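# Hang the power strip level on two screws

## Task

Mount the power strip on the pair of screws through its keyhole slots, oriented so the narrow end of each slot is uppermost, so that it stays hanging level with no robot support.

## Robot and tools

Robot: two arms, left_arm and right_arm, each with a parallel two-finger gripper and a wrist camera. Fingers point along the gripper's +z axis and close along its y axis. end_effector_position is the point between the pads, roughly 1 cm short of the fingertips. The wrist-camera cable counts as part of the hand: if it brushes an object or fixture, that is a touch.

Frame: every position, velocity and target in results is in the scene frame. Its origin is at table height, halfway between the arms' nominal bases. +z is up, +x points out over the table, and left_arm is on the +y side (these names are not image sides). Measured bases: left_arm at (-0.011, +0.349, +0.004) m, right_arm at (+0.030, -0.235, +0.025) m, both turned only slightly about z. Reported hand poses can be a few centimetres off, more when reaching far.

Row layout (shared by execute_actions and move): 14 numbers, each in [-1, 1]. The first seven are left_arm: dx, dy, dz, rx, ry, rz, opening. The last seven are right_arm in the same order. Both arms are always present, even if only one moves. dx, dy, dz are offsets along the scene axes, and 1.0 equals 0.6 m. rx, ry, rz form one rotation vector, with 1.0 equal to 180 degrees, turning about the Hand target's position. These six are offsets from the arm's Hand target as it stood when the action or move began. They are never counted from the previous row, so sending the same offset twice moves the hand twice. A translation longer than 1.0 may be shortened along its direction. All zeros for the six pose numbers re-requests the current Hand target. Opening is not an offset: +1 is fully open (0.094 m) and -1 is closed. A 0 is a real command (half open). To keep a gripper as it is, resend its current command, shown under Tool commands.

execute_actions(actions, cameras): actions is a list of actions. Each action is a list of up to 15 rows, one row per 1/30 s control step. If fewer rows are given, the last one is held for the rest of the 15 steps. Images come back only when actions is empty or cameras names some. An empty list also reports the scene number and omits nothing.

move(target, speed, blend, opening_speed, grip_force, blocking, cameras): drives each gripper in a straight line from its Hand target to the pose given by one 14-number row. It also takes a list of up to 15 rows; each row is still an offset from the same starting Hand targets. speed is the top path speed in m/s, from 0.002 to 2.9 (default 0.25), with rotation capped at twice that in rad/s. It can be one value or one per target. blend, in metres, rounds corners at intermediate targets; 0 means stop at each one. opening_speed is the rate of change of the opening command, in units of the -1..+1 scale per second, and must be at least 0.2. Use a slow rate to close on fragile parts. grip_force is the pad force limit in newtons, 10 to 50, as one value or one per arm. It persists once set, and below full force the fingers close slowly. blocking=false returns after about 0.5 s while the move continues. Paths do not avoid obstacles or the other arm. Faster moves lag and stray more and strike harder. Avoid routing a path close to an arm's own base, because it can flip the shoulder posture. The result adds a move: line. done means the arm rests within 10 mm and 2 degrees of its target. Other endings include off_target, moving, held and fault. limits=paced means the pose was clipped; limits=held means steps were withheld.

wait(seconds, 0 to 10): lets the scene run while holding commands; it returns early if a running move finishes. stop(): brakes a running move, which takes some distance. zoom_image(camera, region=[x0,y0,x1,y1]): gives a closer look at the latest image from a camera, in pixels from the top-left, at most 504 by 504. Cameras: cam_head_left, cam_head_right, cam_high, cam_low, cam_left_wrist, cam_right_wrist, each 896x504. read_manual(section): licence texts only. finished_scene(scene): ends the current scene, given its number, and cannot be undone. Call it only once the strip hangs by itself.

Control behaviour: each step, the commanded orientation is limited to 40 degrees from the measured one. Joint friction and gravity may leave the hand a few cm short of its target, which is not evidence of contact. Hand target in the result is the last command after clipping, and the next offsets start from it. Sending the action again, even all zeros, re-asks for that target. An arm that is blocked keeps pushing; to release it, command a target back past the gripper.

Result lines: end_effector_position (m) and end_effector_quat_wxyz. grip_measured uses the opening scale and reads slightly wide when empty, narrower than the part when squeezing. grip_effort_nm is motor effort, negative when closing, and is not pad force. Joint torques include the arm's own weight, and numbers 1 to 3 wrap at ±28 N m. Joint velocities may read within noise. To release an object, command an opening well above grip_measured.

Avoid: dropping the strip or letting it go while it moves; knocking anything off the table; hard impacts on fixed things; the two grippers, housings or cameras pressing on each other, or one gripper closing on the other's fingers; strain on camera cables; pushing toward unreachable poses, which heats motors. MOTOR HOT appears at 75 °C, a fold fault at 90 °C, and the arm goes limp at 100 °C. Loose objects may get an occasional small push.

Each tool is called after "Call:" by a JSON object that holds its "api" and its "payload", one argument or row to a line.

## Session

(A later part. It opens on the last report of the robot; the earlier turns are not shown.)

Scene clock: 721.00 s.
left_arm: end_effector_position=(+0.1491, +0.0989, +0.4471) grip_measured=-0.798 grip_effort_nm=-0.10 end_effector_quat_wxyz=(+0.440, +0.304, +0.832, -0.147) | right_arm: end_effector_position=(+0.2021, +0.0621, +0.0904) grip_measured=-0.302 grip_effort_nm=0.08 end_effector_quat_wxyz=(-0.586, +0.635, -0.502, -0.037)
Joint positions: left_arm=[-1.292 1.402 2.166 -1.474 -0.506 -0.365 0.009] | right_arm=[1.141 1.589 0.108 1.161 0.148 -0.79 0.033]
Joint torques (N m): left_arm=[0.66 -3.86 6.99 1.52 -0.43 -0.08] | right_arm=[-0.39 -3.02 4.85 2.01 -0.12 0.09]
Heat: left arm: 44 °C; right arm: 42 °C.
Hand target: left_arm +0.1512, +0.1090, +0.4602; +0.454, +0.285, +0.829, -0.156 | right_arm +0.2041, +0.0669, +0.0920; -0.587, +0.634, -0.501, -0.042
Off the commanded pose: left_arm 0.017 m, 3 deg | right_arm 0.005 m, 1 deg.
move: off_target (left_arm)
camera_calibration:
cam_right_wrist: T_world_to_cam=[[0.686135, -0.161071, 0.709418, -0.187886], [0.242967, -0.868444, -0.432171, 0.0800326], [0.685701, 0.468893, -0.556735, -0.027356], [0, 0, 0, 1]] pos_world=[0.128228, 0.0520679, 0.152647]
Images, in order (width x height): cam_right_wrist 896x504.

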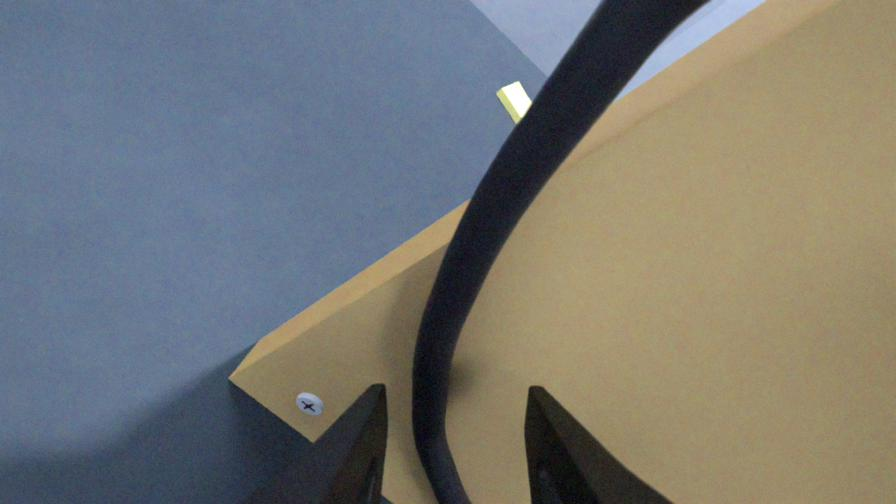

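Call:
{"api": "move", "payload": {
  "target": [0,0,0,0,0,0,-0.8, 0.0028,0.0123,-0.0030,0,0,0,-0.3],
  "speed": 0.02,
  "cameras": ["cam_right_wrist"]
}}

Scene clock: 722.33 s.
left_arm: end_effector_position=(+0.1491, +0.0989, +0.4471) grip_measured=-0.798 grip_effort_nm=-0.10 end_effector_quat_wxyz=(+0.440, +0.304, +0.832, -0.147) | right_arm: end_effector_position=(+0.2046, +0.0675, +0.0852) grip_measured=-0.302 grip_effort_nm=0.08 end_effector_quat_wxyz=(-0.579, +0.639, -0.504, -0.036)
Joint positions: left_arm=[-1.292 1.402 2.166 -1.474 -0.506 -0.365 0.009] | right_arm=[1.141 1.63 0.134 1.161 0.147 -0.79 0.033]
Joint torques (N m): left_arm=[0.66 -3.85 6.99 1.52 -0.43 -0.08] | right_arm=[0.21 -3.58 4.7 2.18 -0.03 0.11]
Heat: left arm: 44 °C; right arm: 42 °C.
Hand target: left_arm +0.1512, +0.1090, +0.4602; +0.454, +0.285, +0.829, -0.156 | right_arm +0.2058, +0.0742, +0.0901; -0.587, +0.634, -0.502, -0.042
Off the commanded pose: left_arm 0.017 m, 3 deg | right_arm 0.008 m, 1 deg.
move: off_target (left_arm)
camera_calibration:
cam_right_wrist: T_world_to_cam=[[0.69095, -0.151132, 0.706928, -0.186519], [0.240395, -0.874212, -0.421857, 0.0819095], [0.681761, 0.461424, -0.567705, -0.0323009], [0, 0, 0, 1]] pos_world=[0.131206, 0.0583217, 0.148072]
Images, in order (width x height): cam_right_wrist 896x504.

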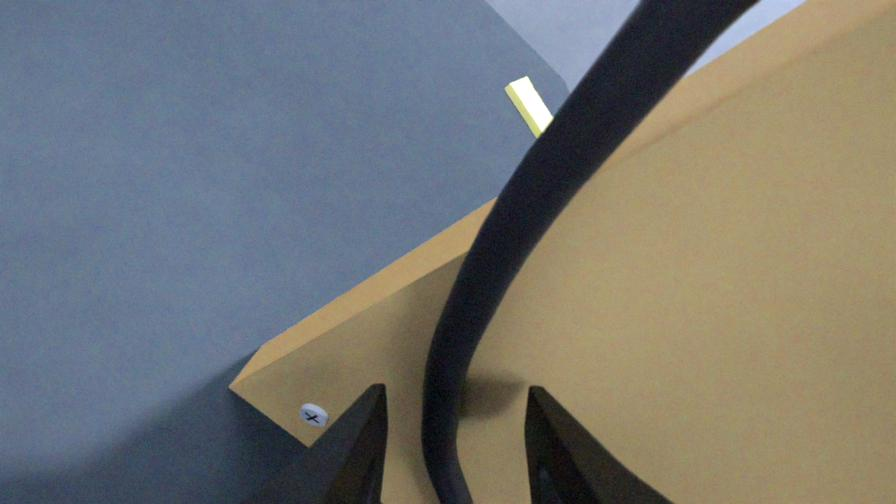

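Call:
{"api": "move", "payload": {
  "target": [0,0,0,0,0,0,-0.8, 0,0,0,0,0,0,-0.95],
  "speed": 0.03,
  "grip_force": [50, 35],
  "cameras": ["cam_right_wrist", "cam_left_wrist"]
}}

Scene clock: 726.17 s.
left_arm: end_effector_position=(+0.1491, +0.0989, +0.4471) grip_measured=-0.798 grip_effort_nm=-0.10 end_effector_quat_wxyz=(+0.440, +0.304, +0.832, -0.147) | right_arm: end_effector_position=(+0.2028, +0.0674, +0.0831) grip_measured=-0.946 grip_effort_nm=-0.22 end_effector_quat_wxyz=(-0.576, +0.643, -0.503, -0.038)
Joint positions: left_arm=[-1.292 1.402 2.166 -1.474 -0.506 -0.365 0.009] | right_arm=[1.143 1.63 0.132 1.154 0.142 -0.79 0.003]
Joint torques (N m): left_arm=[0.68 -3.85 6.99 1.53 -0.43 -0.08] | right_arm=[0.09 -3.3 4.93 2.23 0.01 0.09]
Heat: left arm: 44 °C; right arm: 41 °C.
Hand target: left_arm +0.1512, +0.1090, +0.4602; +0.454, +0.285, +0.829, -0.156 | right_arm +0.2057, +0.0743, +0.0901; -0.587, +0.634, -0.501, -0.042
Off the commanded pose: left_arm 0.017 m, 3 deg | right_arm 0.010 m, 2 deg.
grip_force (N): 50, 35
move: off_target (left_arm)
camera_calibration:
cam_left_wrist: T_world_to_cam=[[-0.631762, -0.774818, -0.0230992, 0.180704], [-0.658131, 0.551888, -0.512136, 0.310422], [0.40956, -0.308346, -0.858594, 0.440559], [0, 0, 0, 1]] pos_world=[0.138026, 0.104539, 0.541413]
cam_right_wrist: T_world_to_cam=[[0.695543, -0.141792, 0.704355, -0.185207], [0.244348, -0.875217, -0.417479, 0.0803702], [0.675659, 0.462482, -0.574104, -0.0305142], [0, 0, 0, 1]] pos_world=[0.129798, 0.0581928, 0.146486]
Images, in order (width x height): cam_left_wrist 896x504, cam_right_wrist 896x504.

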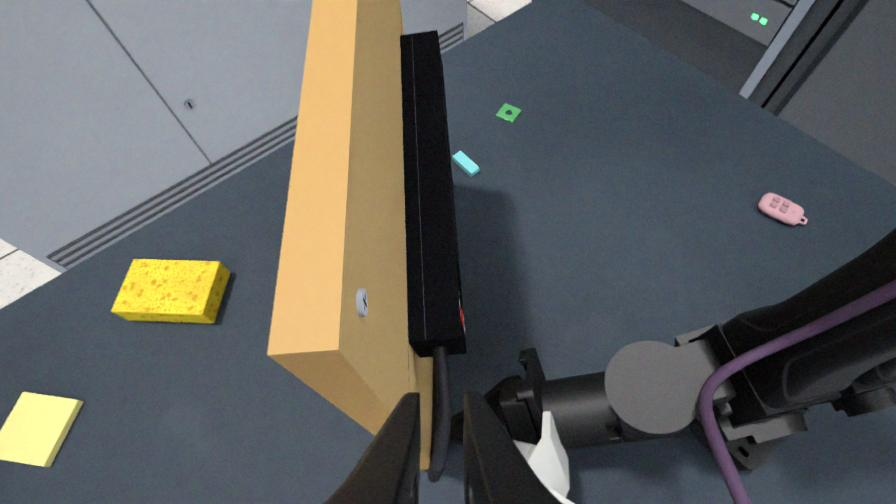

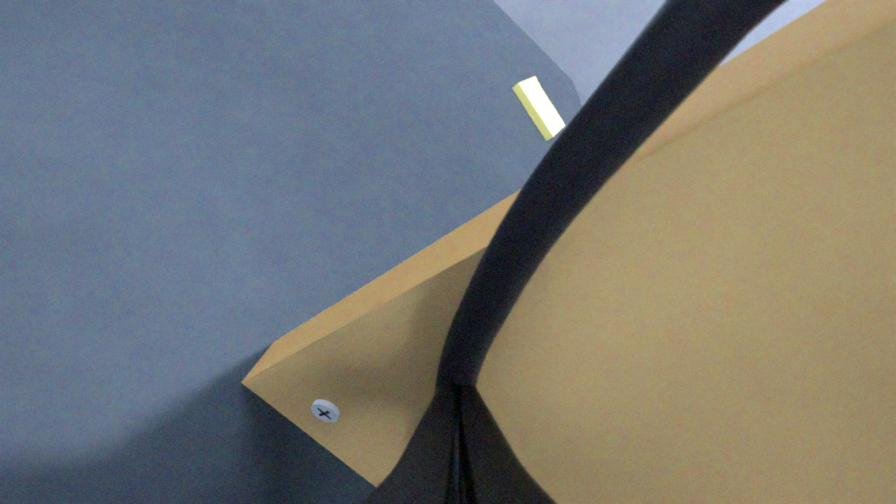

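Call:
{"api": "move", "payload": {
  "target": [
    [0,0,0,0,0,0,-0.8, 0,0,0,0,0,0,-0.3],
    [0,0,0,0,0,0,-0.8, 0.0087,0.0122,0.0,0,0,0,-0.3]
  ],
  "speed": 0.02,
  "cameras": ["cam_right_wrist"]
}}

Scene clock: 728.53 s.
left_arm: end_effector_position=(+0.1491, +0.0989, +0.4471) grip_measured=-0.798 grip_effort_nm=-0.10 end_effector_quat_wxyz=(+0.440, +0.304, +0.832, -0.147) | right_arm: end_effector_position=(+0.2049, +0.0705, +0.0841) grip_measured=-0.301 grip_effort_nm=0.08 end_effector_quat_wxyz=(-0.578, +0.641, -0.503, -0.037)
Joint positions: left_arm=[-1.292 1.402 2.166 -1.474 -0.506 -0.365 0.009] | right_arm=[1.143 1.643 0.145 1.159 0.145 -0.79 0.033]
Joint torques (N m): left_arm=[0.65 -3.86 6.99 1.52 -0.44 -0.08] | right_arm=[-0.55 -2.52 6.58 2.1 -0.12 0.08]
Heat: left arm: 44 °C; right arm: 42 °C.
Hand target: left_arm +0.1512, +0.1090, +0.4602; +0.454, +0.285, +0.829, -0.156 | right_arm +0.2110, +0.0816, +0.0902; -0.587, +0.634, -0.501, -0.042
Off the commanded pose: left_arm 0.017 m, 3 deg | right_arm 0.014 m, 1 deg.
grip_force (N): 50, 35
move: off_target (left_arm, right_arm)
camera_calibration:
cam_right_wrist: T_world_to_cam=[[0.692974, -0.146624, 0.705895, -0.186115], [0.24308, -0.874255, -0.420225, 0.0833697], [0.678748, 0.462795, -0.570195, -0.0337338], [0, 0, 0, 1]] pos_world=[0.131604, 0.0612093, 0.147177]
Images, in order (width x height): cam_right_wrist 896x504.

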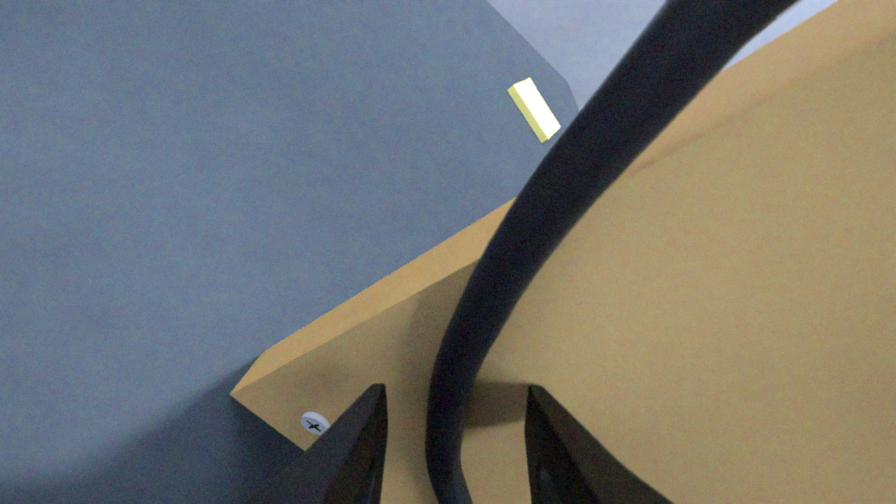

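Call:
{"api": "move", "payload": {
  "target": [0,0,0,0,0,0,-0.8, 0.0058,0.0081,0.0,0,0,0,-0.3],
  "speed": 0.02,
  "cameras": []
}}

Scene clock: 729.70 s.
left_arm: end_effector_position=(+0.1491, +0.0989, +0.4471) grip_measured=-0.798 grip_effort_nm=-0.10 end_effector_quat_wxyz=(+0.440, +0.304, +0.832, -0.147) | right_arm: end_effector_position=(+0.2050, +0.0707, +0.0838) grip_measured=-0.301 grip_effort_nm=0.07 end_effector_quat_wxyz=(-0.579, +0.641, -0.503, -0.036)
Joint positions: left_arm=[-1.292 1.402 2.166 -1.474 -0.506 -0.365 0.009] | right_arm=[1.143 1.649 0.145 1.166 0.145 -0.792 0.033]
Joint torques (N m): left_arm=[0.66 -3.85 6.99 1.52 -0.44 -0.08] | right_arm=[-0.96 -1.94 8.53 1.97 -0.18 0.12]
Heat: left arm: 44 °C; right arm: 41 °C.
Hand target: left_arm +0.1512, +0.1090, +0.4602; +0.454, +0.285, +0.829, -0.156 | right_arm +0.2144, +0.0864, +0.0900; -0.587, +0.634, -0.502, -0.042
Off the commanded pose: left_arm 0.017 m, 3 deg | right_arm 0.019 m, 1 deg.
grip_force (N): 50, 35
move: off_target (left_arm, right_arm)
No camera images: "cameras" was empty.

Call:
{"api": "move", "payload": {
  "target": [0,0,0,0,0,0,-0.8, -0.0029,-0.0041,0.0,0,0,0,-0.95],
  "speed": 0.02,
  "grip_force": [50, 45],
  "cameras": ["cam_right_wrist"]
}}

Scene clock: 731.47 s.
left_arm: end_effector_position=(+0.1491, +0.0989, +0.4471) grip_measured=-0.798 grip_effort_nm=-0.10 end_effector_quat_wxyz=(+0.440, +0.304, +0.832, -0.147) | right_arm: end_effector_position=(+0.2071, +0.0721, +0.0800) grip_measured=-0.823 grip_effort_nm=-0.92 end_effector_quat_wxyz=(-0.573, +0.644, -0.506, -0.034)
Joint positions: left_arm=[-1.292 1.402 2.166 -1.474 -0.506 -0.365 0.009] | right_arm=[1.139 1.662 0.158 1.151 0.145 -0.792 0.008]
Joint torques (N m): left_arm=[0.65 -3.86 6.99 1.53 -0.43 -0.08] | right_arm=[-0.61 -3.63 6.32 2.1 -0.11 0.11]
Heat: left arm: 44 °C; right arm: 41 °C.
Hand target: left_arm +0.1512, +0.1090, +0.4602; +0.454, +0.285, +0.829, -0.156 | right_arm +0.2126, +0.0840, +0.0900; -0.587, +0.634, -0.502, -0.042
Off the commanded pose: left_arm 0.017 m, 3 deg | right_arm 0.016 m, 2 deg.
grip_force (N): 50, 45
move: off_target (left_arm, right_arm)
camera_calibration:
cam_right_wrist: T_world_to_cam=[[0.695605, -0.13929, 0.704792, -0.185512], [0.238556, -0.880579, -0.409478, 0.0830138], [0.677661, 0.452968, -0.579307, -0.0366646], [0, 0, 0, 1]] pos_world=[0.134086, 0.0638681, 0.1435]
Images, in order (width x height): cam_right_wrist 896x504.

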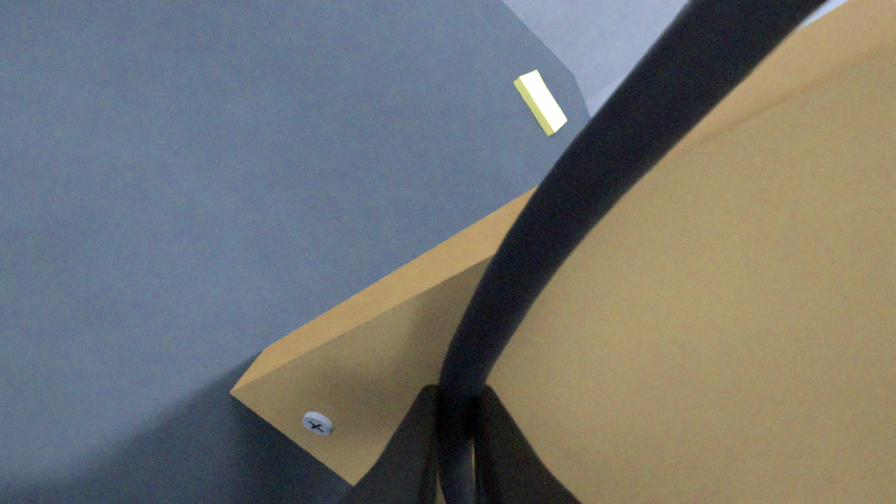

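Call:
{"api": "move", "payload": {
  "target": [
    [0,0,0,0,0,0,-0.8, -0.0170,-0.0060,0.0050,0,0,0,-0.95],
    [0,0,0,0,0,0,-0.8, -0.1830,0.1063,0.0833,0.1489,0.2146,-0.0949,-0.95]
  ],
  "speed": 0.1,
  "blend": 0.01,
  "cameras": ["cam_left_wrist", "cam_right_wrist", "cam_head_right"]
}}

Call:
{"api": "zoom_image", "payload": {
  "camera": "cam_left_wrist",
  "region": [395, 320, 435, 360]
}}

Call:
{"api": "zoom_image", "payload": {
  "camera": "cam_left_wrist",
  "region": [390, 20, 430, 60]
}}

Scene clock: 739.77 s.
left_arm: end_effector_position=(+0.1491, +0.0989, +0.4471) grip_measured=-0.798 grip_effort_nm=-0.10 end_effector_quat_wxyz=(+0.440, +0.304, +0.832, -0.147) | right_arm: end_effector_position=(+0.1068, +0.1338, +0.1150) grip_measured=-0.825 grip_effort_nm=-0.94 end_effector_quat_wxyz=(+0.507, -0.384, +0.734, +0.237)
Joint positions: left_arm=[-1.292 1.402 2.166 -1.474 -0.506 -0.365 0.009] | right_arm=[1.69 1.536 0.438 0.594 0.684 0.291 0.008]
Joint torques (N m): left_arm=[0.68 -3.85 6.99 1.52 -0.44 -0.08] | right_arm=[0.98 -6.99 7.97 2.21 0.24 0.19]
Heat: left arm: 45 °C; right arm: 42 °C.
Hand target: left_arm +0.1512, +0.1090, +0.4602; +0.454, +0.285, +0.829, -0.156 | right_arm +0.1028, +0.1478, +0.1402; +0.518, -0.355, +0.728, +0.274
Off the commanded pose: left_arm 0.017 m, 3 deg | right_arm 0.029 m, 6 deg.
grip_force (N): 50, 45
move: off_target (left_arm, right_arm); blend cut to 0.0053 m at target 1
camera_calibration:
cam_left_wrist: T_world_to_cam=[[-0.631762, -0.774818, -0.0230992, 0.180704], [-0.658131, 0.551888, -0.512136, 0.310422], [0.40956, -0.308346, -0.858594, 0.440559], [0, 0, 0, 1]] pos_world=[0.138026, 0.104539, 0.541413]
cam_right_wrist: T_world_to_cam=[[0.821278, -0.568631, 0.0464981, -0.0121259], [-0.386197, -0.614072, -0.688307, 0.238693], [0.419946, 0.547334, -0.723927, 0.0551867], [0, 0, 0, 1]] pos_world=[0.0789659, 0.109474, 0.204809]
Images, in order (width x height): cam_head_right 896x504, cam_left_wrist 896x504, cam_right_wrist 896x504.

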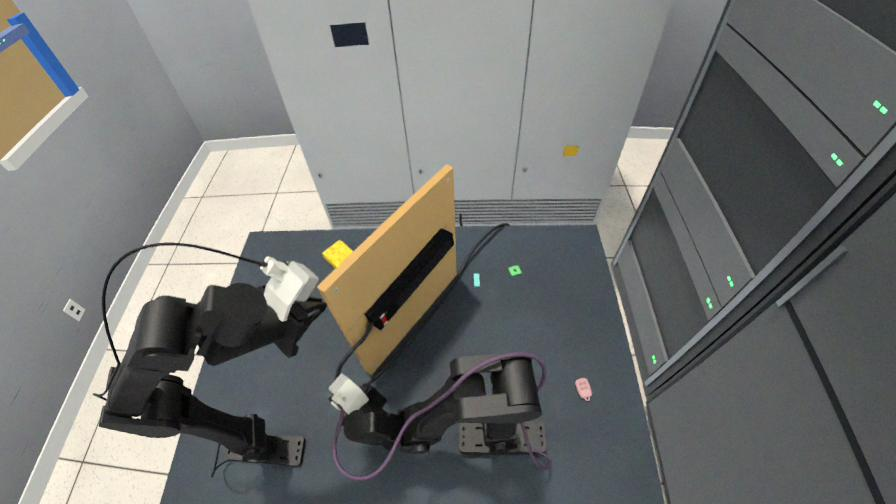

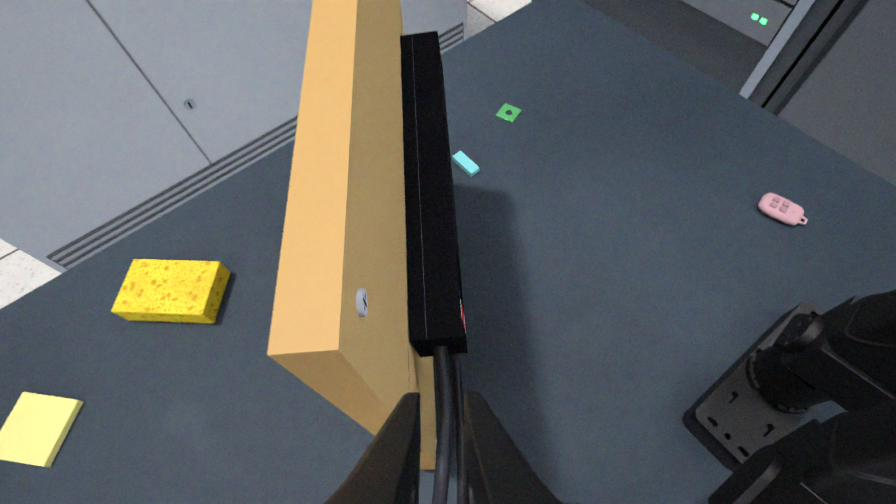

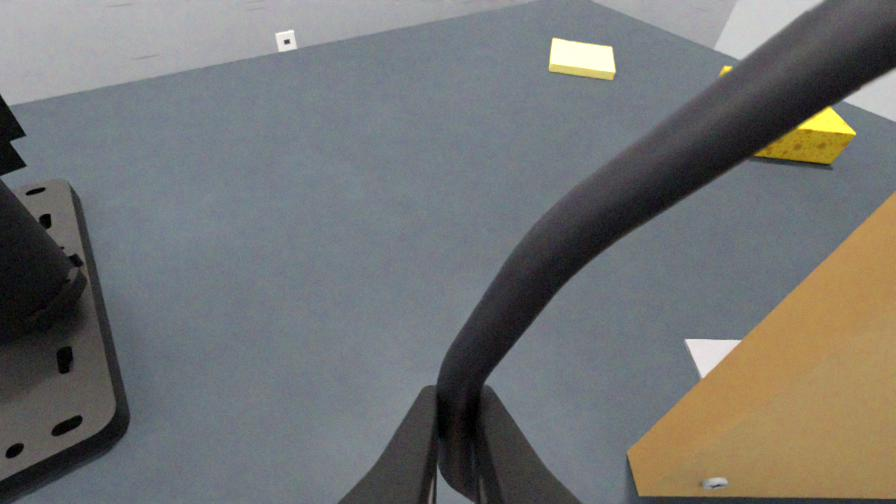

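Scaled by 12.600 from the camera's 896x504 image, which has a finer 1280x720 frame.

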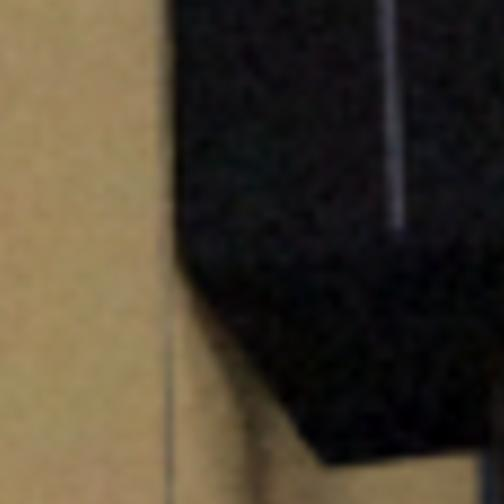

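Scaled by 12.600 from the camera's 896x504 image, which has a finer 1280x720 frame.

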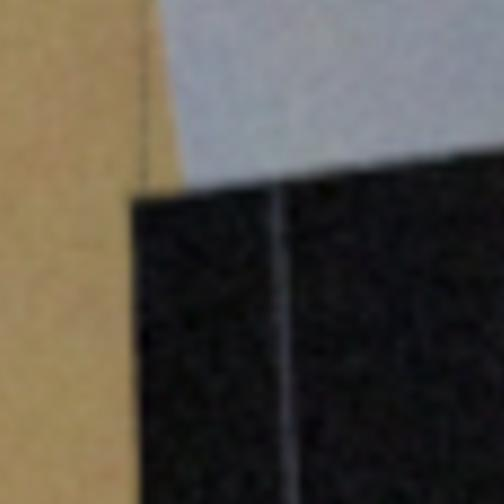

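Call:
{"api": "move", "payload": {
  "target": [0,0,0,0,0,0,-0.8, -0.0528,0.0378,0.2167,0.1874,0.2458,-0.1242,-0.95],
  "speed": 0.1,
  "cameras": ["cam_left_wrist", "cam_right_wrist", "cam_head_right"]
}}

Call:
{"api": "zoom_image", "payload": {
  "camera": "cam_left_wrist",
  "region": [395, 320, 435, 360]
}}

Call:
{"api": "zoom_image", "payload": {
  "camera": "cam_left_wrist",
  "region": [390, 20, 430, 60]
}}

Scene clock: 747.50 s.
left_arm: end_effector_position=(+0.1491, +0.0989, +0.4471) grip_measured=-0.798 grip_effort_nm=-0.10 end_effector_quat_wxyz=(+0.440, +0.304, +0.832, -0.147) | right_arm: end_effector_position=(+0.0665, +0.1686, +0.2351) grip_measured=-0.825 grip_effort_nm=-0.94 end_effector_quat_wxyz=(+0.329, +0.032, +0.835, +0.441)
Joint positions: left_arm=[-1.292 1.402 2.166 -1.474 -0.506 -0.365 0.009] | right_arm=[1.828 1.42 0.95 -0.147 0.816 1.445 0.008]
Joint torques (N m): left_arm=[0.66 -3.86 6.99 1.53 -0.43 -0.09] | right_arm=[0.36 -8.54 10.43 1.87 0.67 0.32]
Heat: left arm: 45 °C; right arm: 42 °C.
Hand target: left_arm +0.1512, +0.1090, +0.4602; +0.454, +0.285, +0.829, -0.156 | right_arm +0.0712, +0.1705, +0.2700; +0.332, +0.075, +0.811, +0.476
Off the commanded pose: left_arm 0.017 m, 3 deg | right_arm 0.035 m, 7 deg.
grip_force (N): 50, 45
move: off_target (left_arm, right_arm)
camera_calibration:
cam_left_wrist: T_world_to_cam=[[-0.631762, -0.774818, -0.0230992, 0.180704], [-0.658131, 0.551888, -0.512136, 0.310422], [0.40956, -0.308346, -0.858594, 0.440559], [0, 0, 0, 1]] pos_world=[0.138026, 0.104539, 0.541413]
cam_right_wrist: T_world_to_cam=[[0.262351, -0.597801, -0.7575, 0.266323], [-0.944247, 0.00278574, -0.329227, 0.175938], [0.198922, 0.80164, -0.563741, 0.0741293], [0, 0, 0, 1]] pos_world=[0.0815127, 0.099293, 0.301453]
Images, in order (width x height): cam_head_right 896x504, cam_left_wrist 896x504, cam_right_wrist 896x504.

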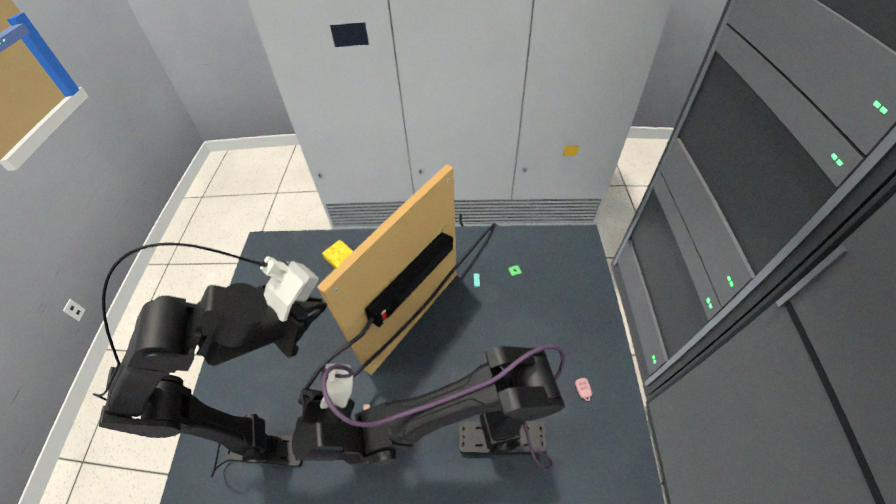

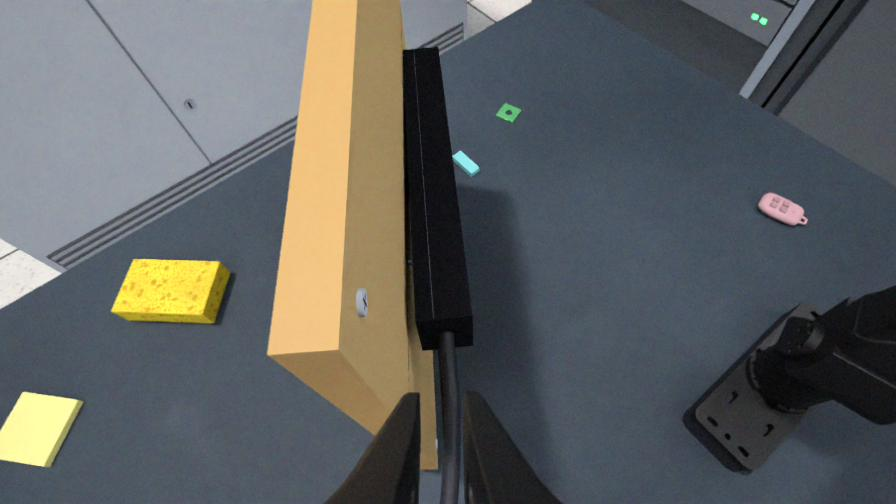

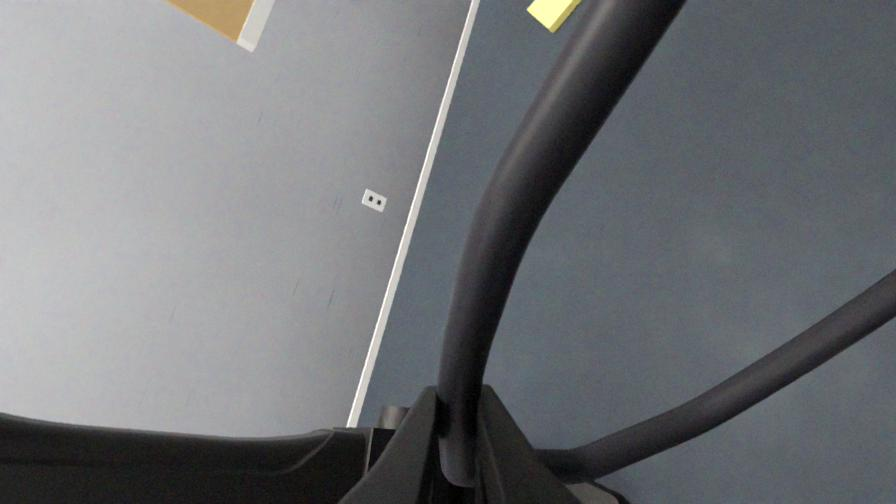

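Scaled by 12.600 from the camera's 896x504 image, which has a finer 1280x720 frame.

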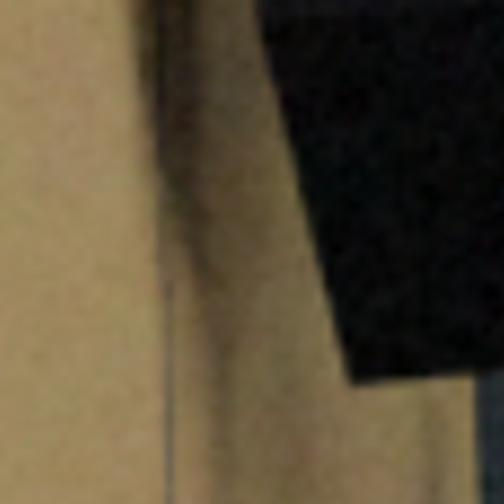

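Scaled by 12.600 from the camera's 896x504 image, which has a finer 1280x720 frame.

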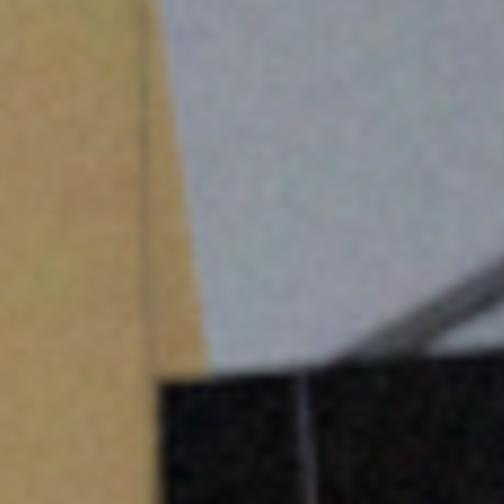

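Call:
{"api": "zoom_image", "payload": {
  "camera": "cam_left_wrist",
  "region": [390, 220, 500, 380]
}}

Call:
{"api": "zoom_image", "payload": {
  "camera": "cam_head_right",
  "region": [300, 220, 480, 400]
}}

Call:
{"api": "zoom_image", "payload": {
  "camera": "cam_left_wrist",
  "region": [395, 80, 435, 120]
}}

Scaled by 3.150 from the camera's 896x504 image, which has a finer 1280x720 frame.

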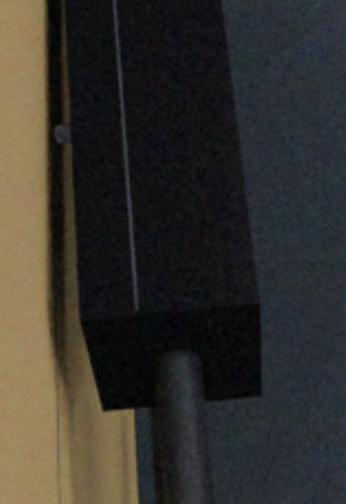

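Scaled by 2.800 from the camera's 896x504 image, which has a finer 1280x720 frame.

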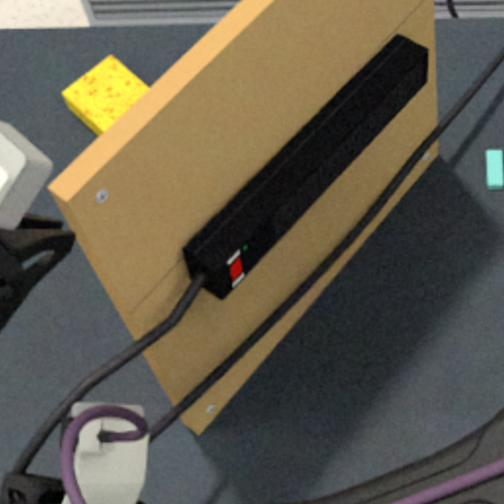

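Scaled by 12.600 from the camera's 896x504 image, which has a finer 1280x720 frame.

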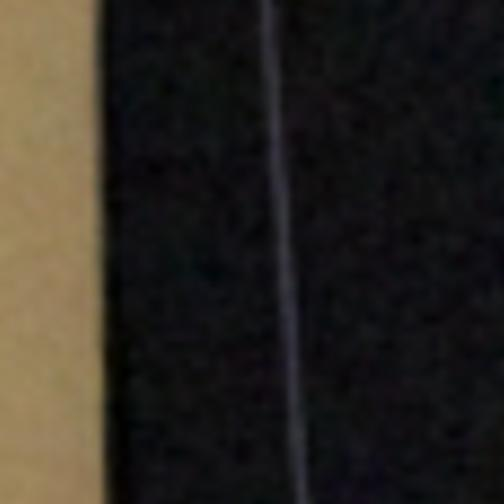

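Call:
{"api": "move", "payload": {
  "target": [0,0,0,0,0,0,-0.8, 0.0291,0.0407,0,0,0,0,-0.95],
  "speed": 0.05,
  "cameras": ["cam_left_wrist"]
}}

Call:
{"api": "zoom_image", "payload": {
  "camera": "cam_left_wrist",
  "region": [390, 220, 500, 380]
}}

Scene clock: 757.00 s.
left_arm: end_effector_position=(+0.1491, +0.0989, +0.4471) grip_measured=-0.798 grip_effort_nm=-0.10 end_effector_quat_wxyz=(+0.440, +0.304, +0.832, -0.147) | right_arm: end_effector_position=(+0.0832, +0.1852, +0.2440) grip_measured=-0.825 grip_effort_nm=-0.94 end_effector_quat_wxyz=(+0.330, +0.041, +0.832, +0.444)
Joint positions: left_arm=[-1.292 1.402 2.166 -1.474 -0.506 -0.365 0.009] | right_arm=[1.765 1.462 1.007 -0.119 0.776 1.406 0.008]
Joint torques (N m): left_arm=[0.65 -3.86 6.99 1.52 -0.43 -0.08] | right_arm=[-0.59 -6.26 10.32 2.22 0.42 0.22]
Heat: left arm: 45 °C; right arm: 44 °C.
Hand target: left_arm +0.1512, +0.1090, +0.4602; +0.454, +0.285, +0.829, -0.156 | right_arm +0.0887, +0.1949, +0.2702; +0.331, +0.075, +0.811, +0.477
Off the commanded pose: left_arm 0.017 m, 3 deg | right_arm 0.028 m, 6 deg.
grip_force (N): 50, 45
move: off_target (left_arm, right_arm)
camera_calibration:
cam_left_wrist: T_world_to_cam=[[-0.631762, -0.774818, -0.0230992, 0.180704], [-0.658131, 0.551888, -0.512136, 0.310422], [0.40956, -0.308346, -0.858594, 0.440559], [0, 0, 0, 1]] pos_world=[0.138026, 0.104539, 0.541413]
Images, in order (width x height): cam_left_wrist 896x504.

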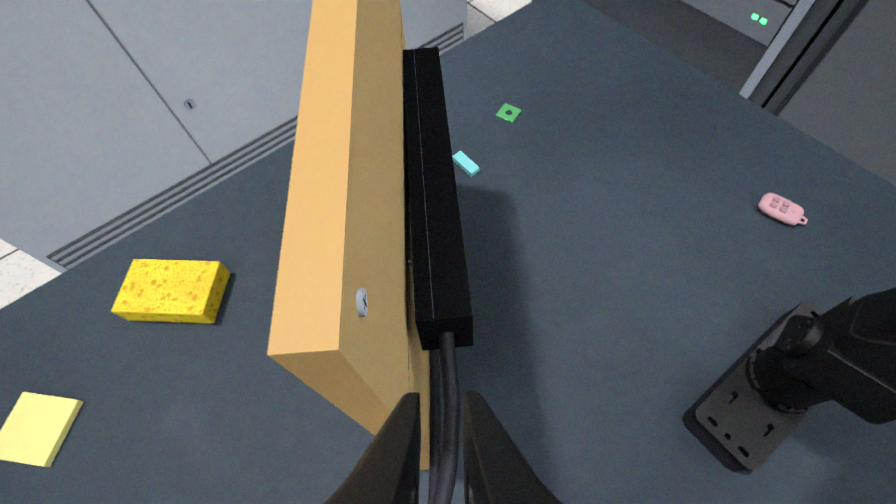

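Scaled by 3.150 from the camera's 896x504 image, which has a finer 1280x720 frame.

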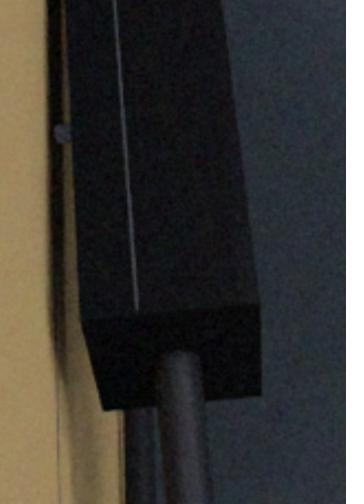

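Call:
{"api": "move", "payload": {
  "target": [0,0,0,0,0,0,-0.8, 0,0,-0.0250,0,0,0,-0.95],
  "speed": 0.03,
  "cameras": ["cam_left_wrist"]
}}

Call:
{"api": "zoom_image", "payload": {
  "camera": "cam_left_wrist",
  "region": [390, 220, 500, 380]
}}

Scene clock: 758.97 s.
left_arm: end_effector_position=(+0.1491, +0.0989, +0.4471) grip_measured=-0.798 grip_effort_nm=-0.10 end_effector_quat_wxyz=(+0.440, +0.304, +0.832, -0.147) | right_arm: end_effector_position=(+0.0842, +0.1912, +0.2451) grip_measured=-0.825 grip_effort_nm=-0.94 end_effector_quat_wxyz=(+0.329, +0.048, +0.827, +0.454)
Joint positions: left_arm=[-1.292 1.402 2.166 -1.474 -0.506 -0.365 0.009] | right_arm=[1.76 1.478 1.007 -0.075 0.776 1.405 0.008]
Joint torques (N m): left_arm=[0.65 -3.85 6.99 1.52 -0.43 -0.08] | right_arm=[-0.24 -6.52 6.54 2.38 0.39 0.26]
Heat: left arm: 45 °C; right arm: 44 °C.
Hand target: left_arm +0.1512, +0.1090, +0.4602; +0.454, +0.285, +0.829, -0.156 | right_arm +0.0887, +0.1949, +0.2551; +0.332, +0.075, +0.811, +0.477
Off the commanded pose: left_arm 0.017 m, 3 deg | right_arm 0.012 m, 4 deg.
grip_force (N): 50, 45
move: off_target (left_arm, right_arm)
camera_calibration:
cam_left_wrist: T_world_to_cam=[[-0.631762, -0.774818, -0.0230992, 0.180704], [-0.658131, 0.551888, -0.512136, 0.310422], [0.40956, -0.308346, -0.858594, 0.440559], [0, 0, 0, 1]] pos_world=[0.138026, 0.104539, 0.541413]
Images, in order (width x height): cam_left_wrist 896x504.

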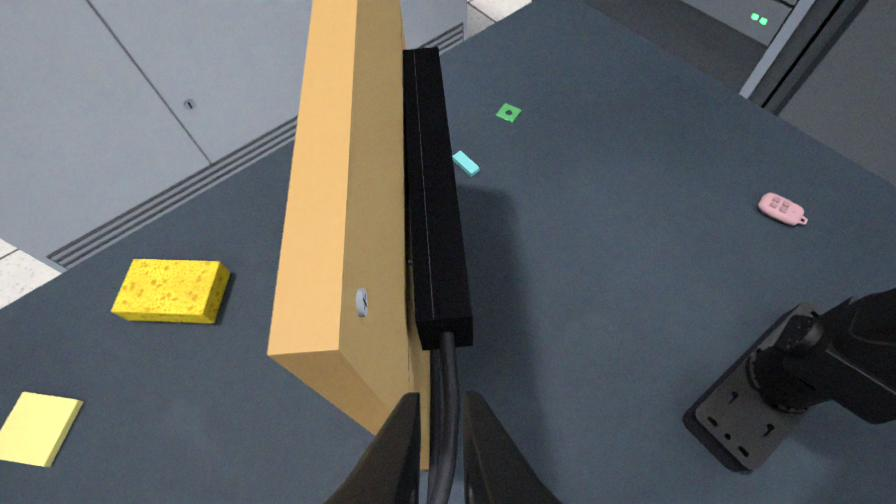

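Scaled by 3.150 from the camera's 896x504 image, which has a finer 1280x720 frame.

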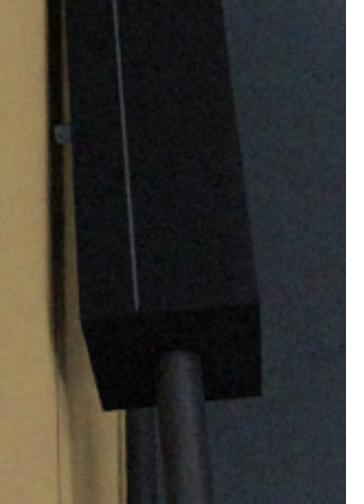

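Call:
{"api": "move", "payload": {
  "target": [0,0,0,0,0,0,-0.8, 0,0,-0.0333,0,0,0,-0.95],
  "speed": 0.03,
  "cameras": ["cam_left_wrist"]
}}

Call:
{"api": "zoom_image", "payload": {
  "camera": "cam_left_wrist",
  "region": [390, 220, 500, 380]
}}

Scene clock: 760.63 s.
left_arm: end_effector_position=(+0.1491, +0.0989, +0.4471) grip_measured=-0.798 grip_effort_nm=-0.10 end_effector_quat_wxyz=(+0.440, +0.304, +0.832, -0.147) | right_arm: end_effector_position=(+0.0846, +0.1916, +0.2274) grip_measured=-0.825 grip_effort_nm=-0.94 end_effector_quat_wxyz=(+0.330, +0.050, +0.825, +0.456)
Joint positions: left_arm=[-1.292 1.402 2.166 -1.474 -0.506 -0.365 0.009] | right_arm=[1.76 1.499 0.948 0.011 0.779 1.405 0.008]
Joint torques (N m): left_arm=[0.66 -3.85 6.98 1.52 -0.44 -0.08] | right_arm=[-0.44 -6.32 6.01 2.34 0.37 0.15]
Heat: left arm: 45 °C; right arm: 44 °C.
Hand target: left_arm +0.1512, +0.1090, +0.4602; +0.454, +0.285, +0.829, -0.156 | right_arm +0.0886, +0.1949, +0.2352; +0.331, +0.075, +0.811, +0.477
Off the commanded pose: left_arm 0.017 m, 3 deg | right_arm 0.009 m, 4 deg.
grip_force (N): 50, 45
move: off_target (left_arm, right_arm)
camera_calibration:
cam_left_wrist: T_world_to_cam=[[-0.631762, -0.774818, -0.0230992, 0.180704], [-0.658131, 0.551888, -0.512136, 0.310422], [0.40956, -0.308346, -0.858594, 0.440559], [0, 0, 0, 1]] pos_world=[0.138026, 0.104539, 0.541413]
Images, in order (width x height): cam_left_wrist 896x504.

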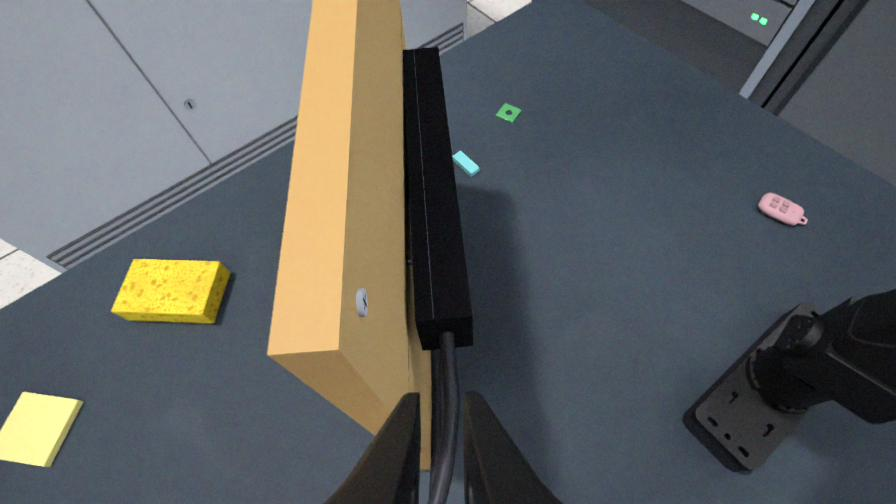

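Scaled by 3.150 from the camera's 896x504 image, which has a finer 1280x720 frame.

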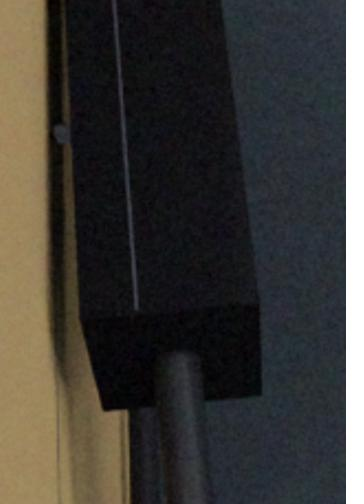

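Call:
{"api": "move", "payload": {
  "target": [0,0,0,0,0,0,-0.8, 0,0,-0.0333,0,0,0,-0.95],
  "speed": 0.03,
  "cameras": ["cam_left_wrist"]
}}

Call:
{"api": "zoom_image", "payload": {
  "camera": "cam_left_wrist",
  "region": [390, 220, 500, 380]
}}

Scene clock: 763.70 s.
left_arm: end_effector_position=(+0.1491, +0.0989, +0.4471) grip_measured=-0.798 grip_effort_nm=-0.10 end_effector_quat_wxyz=(+0.440, +0.304, +0.832, -0.147) | right_arm: end_effector_position=(+0.0875, +0.1908, +0.2097) grip_measured=-0.825 grip_effort_nm=-0.94 end_effector_quat_wxyz=(+0.335, +0.056, +0.822, +0.457)
Joint positions: left_arm=[-1.292 1.402 2.166 -1.474 -0.506 -0.365 0.009] | right_arm=[1.757 1.526 0.892 0.099 0.791 1.405 0.008]
Joint torques (N m): left_arm=[0.66 -3.86 6.98 1.52 -0.43 -0.09] | right_arm=[0.03 -6.08 5.98 2.35 0.25 0.21]
Heat: left arm: 45 °C; right arm: 43 °C.
Hand target: left_arm +0.1512, +0.1090, +0.4602; +0.454, +0.285, +0.829, -0.156 | right_arm +0.0887, +0.1949, +0.2152; +0.332, +0.075, +0.811, +0.477
Off the commanded pose: left_arm 0.017 m, 3 deg | right_arm 0.007 m, 3 deg.
grip_force (N): 50, 45
move: off_target (left_arm, right_arm)
camera_calibration:
cam_left_wrist: T_world_to_cam=[[-0.631762, -0.774818, -0.0230992, 0.180704], [-0.658131, 0.551888, -0.512136, 0.310422], [0.40956, -0.308346, -0.858594, 0.440559], [0, 0, 0, 1]] pos_world=[0.138026, 0.104539, 0.541413]
Images, in order (width x height): cam_left_wrist 896x504.

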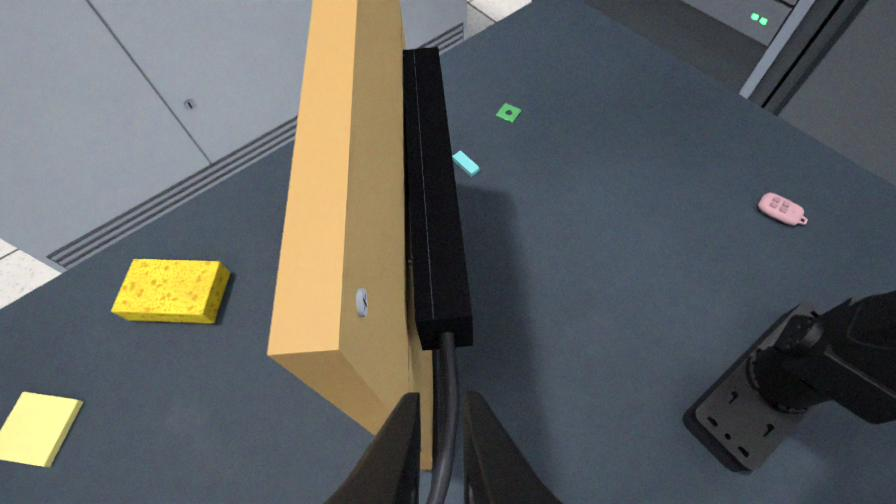

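Scaled by 3.150 from the camera's 896x504 image, which has a finer 1280x720 frame.

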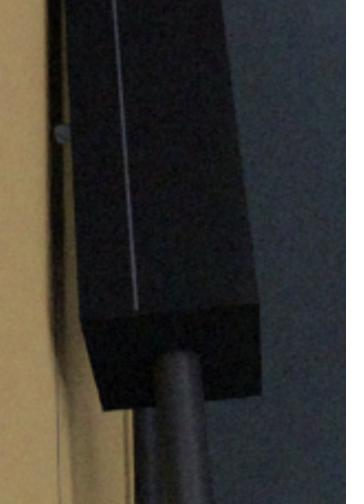

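Call:
{"api": "wait", "payload": {
  "seconds": 0,
  "cameras": ["cam_right_wrist", "cam_head_right", "cam_head_left"]
}}

Call:
{"api": "zoom_image", "payload": {
  "camera": "cam_head_right",
  "region": [290, 270, 450, 410]
}}

Call:
{"api": "zoom_image", "payload": {
  "camera": "cam_head_left",
  "region": [320, 250, 460, 400]
}}

Scene clock: 771.07 s.
left_arm: end_effector_position=(+0.1491, +0.0989, +0.4471) grip_measured=-0.798 grip_effort_nm=-0.10 end_effector_quat_wxyz=(+0.440, +0.304, +0.832, -0.147) | right_arm: end_effector_position=(+0.0875, +0.1909, +0.2098) grip_measured=-0.825 grip_effort_nm=-0.94 end_effector_quat_wxyz=(+0.334, +0.056, +0.822, +0.457)
Joint positions: left_arm=[-1.292 1.402 2.166 -1.474 -0.506 -0.365 0.009] | right_arm=[1.757 1.526 0.892 0.1 0.791 1.405 0.008]
Joint torques (N m): left_arm=[0.66 -3.86 6.99 1.53 -0.44 -0.08] | right_arm=[-0.16 -6.13 5.91 2.34 0.28 0.24]
Heat: left arm: 45 °C; right arm: 42 °C.
Hand target: left_arm +0.1512, +0.1090, +0.4602; +0.454, +0.285, +0.829, -0.156 | right_arm +0.0887, +0.1949, +0.2152; +0.331, +0.075, +0.811, +0.477
Tool commands: left_gripper/opening=-0.8 right_gripper/opening=-0.95
Off the commanded pose: left_arm 0.017 m, 3 deg | right_arm 0.007 m, 3 deg.
grip_force (N): 50, 45
camera_calibration:
cam_right_wrist: T_world_to_cam=[[0.241011, -0.564854, -0.789211, 0.2572], [-0.94383, 0.0529903, -0.326156, 0.17704], [0.226051, 0.823488, -0.520354, 0.0221939], [0, 0, 0, 1]] pos_world=[0.100091, 0.117622, 0.272276]
Images, in order (width x height): cam_head_left 896x504, cam_head_right 896x504, cam_right_wrist 896x504.

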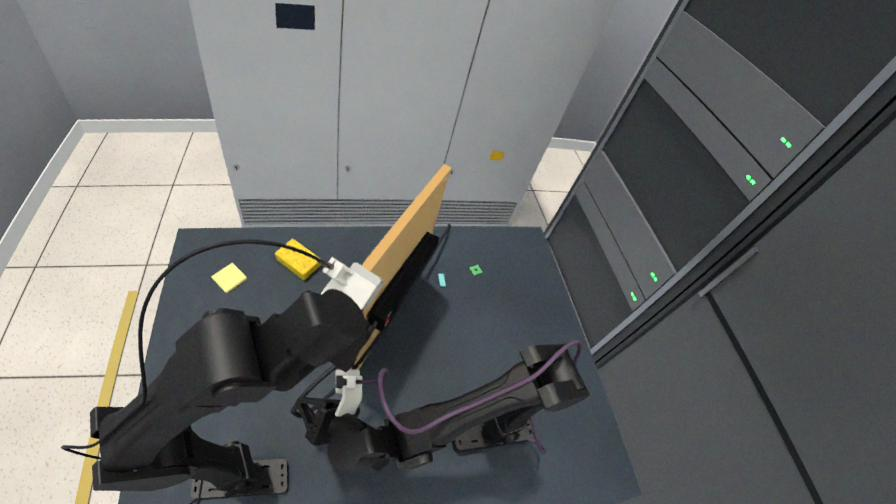

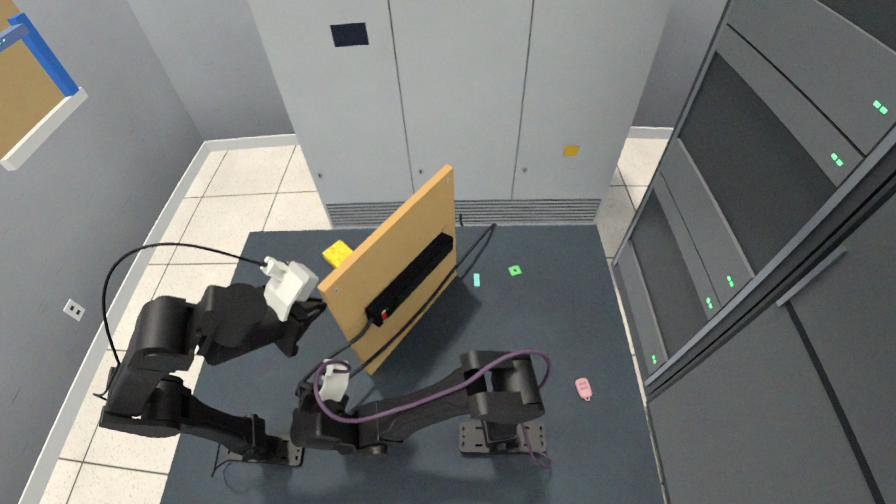

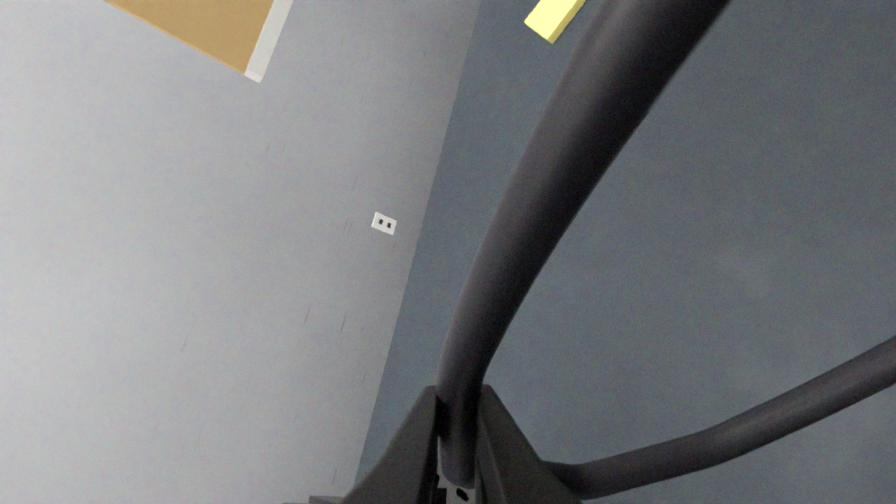

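Scaled by 3.150 from the camera's 896x504 image, which has a finer 1280x720 frame.

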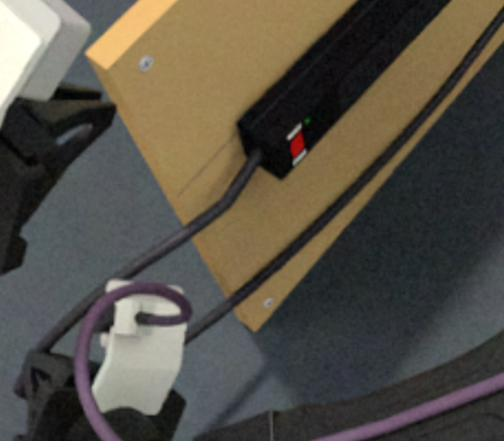

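Scaled by 3.360 from the camera's 896x504 image, which has a finer 1280x720 frame.

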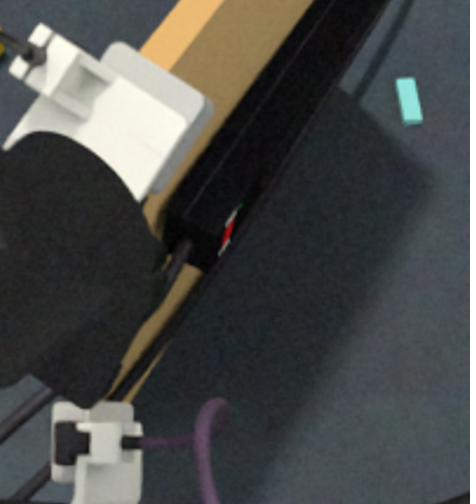

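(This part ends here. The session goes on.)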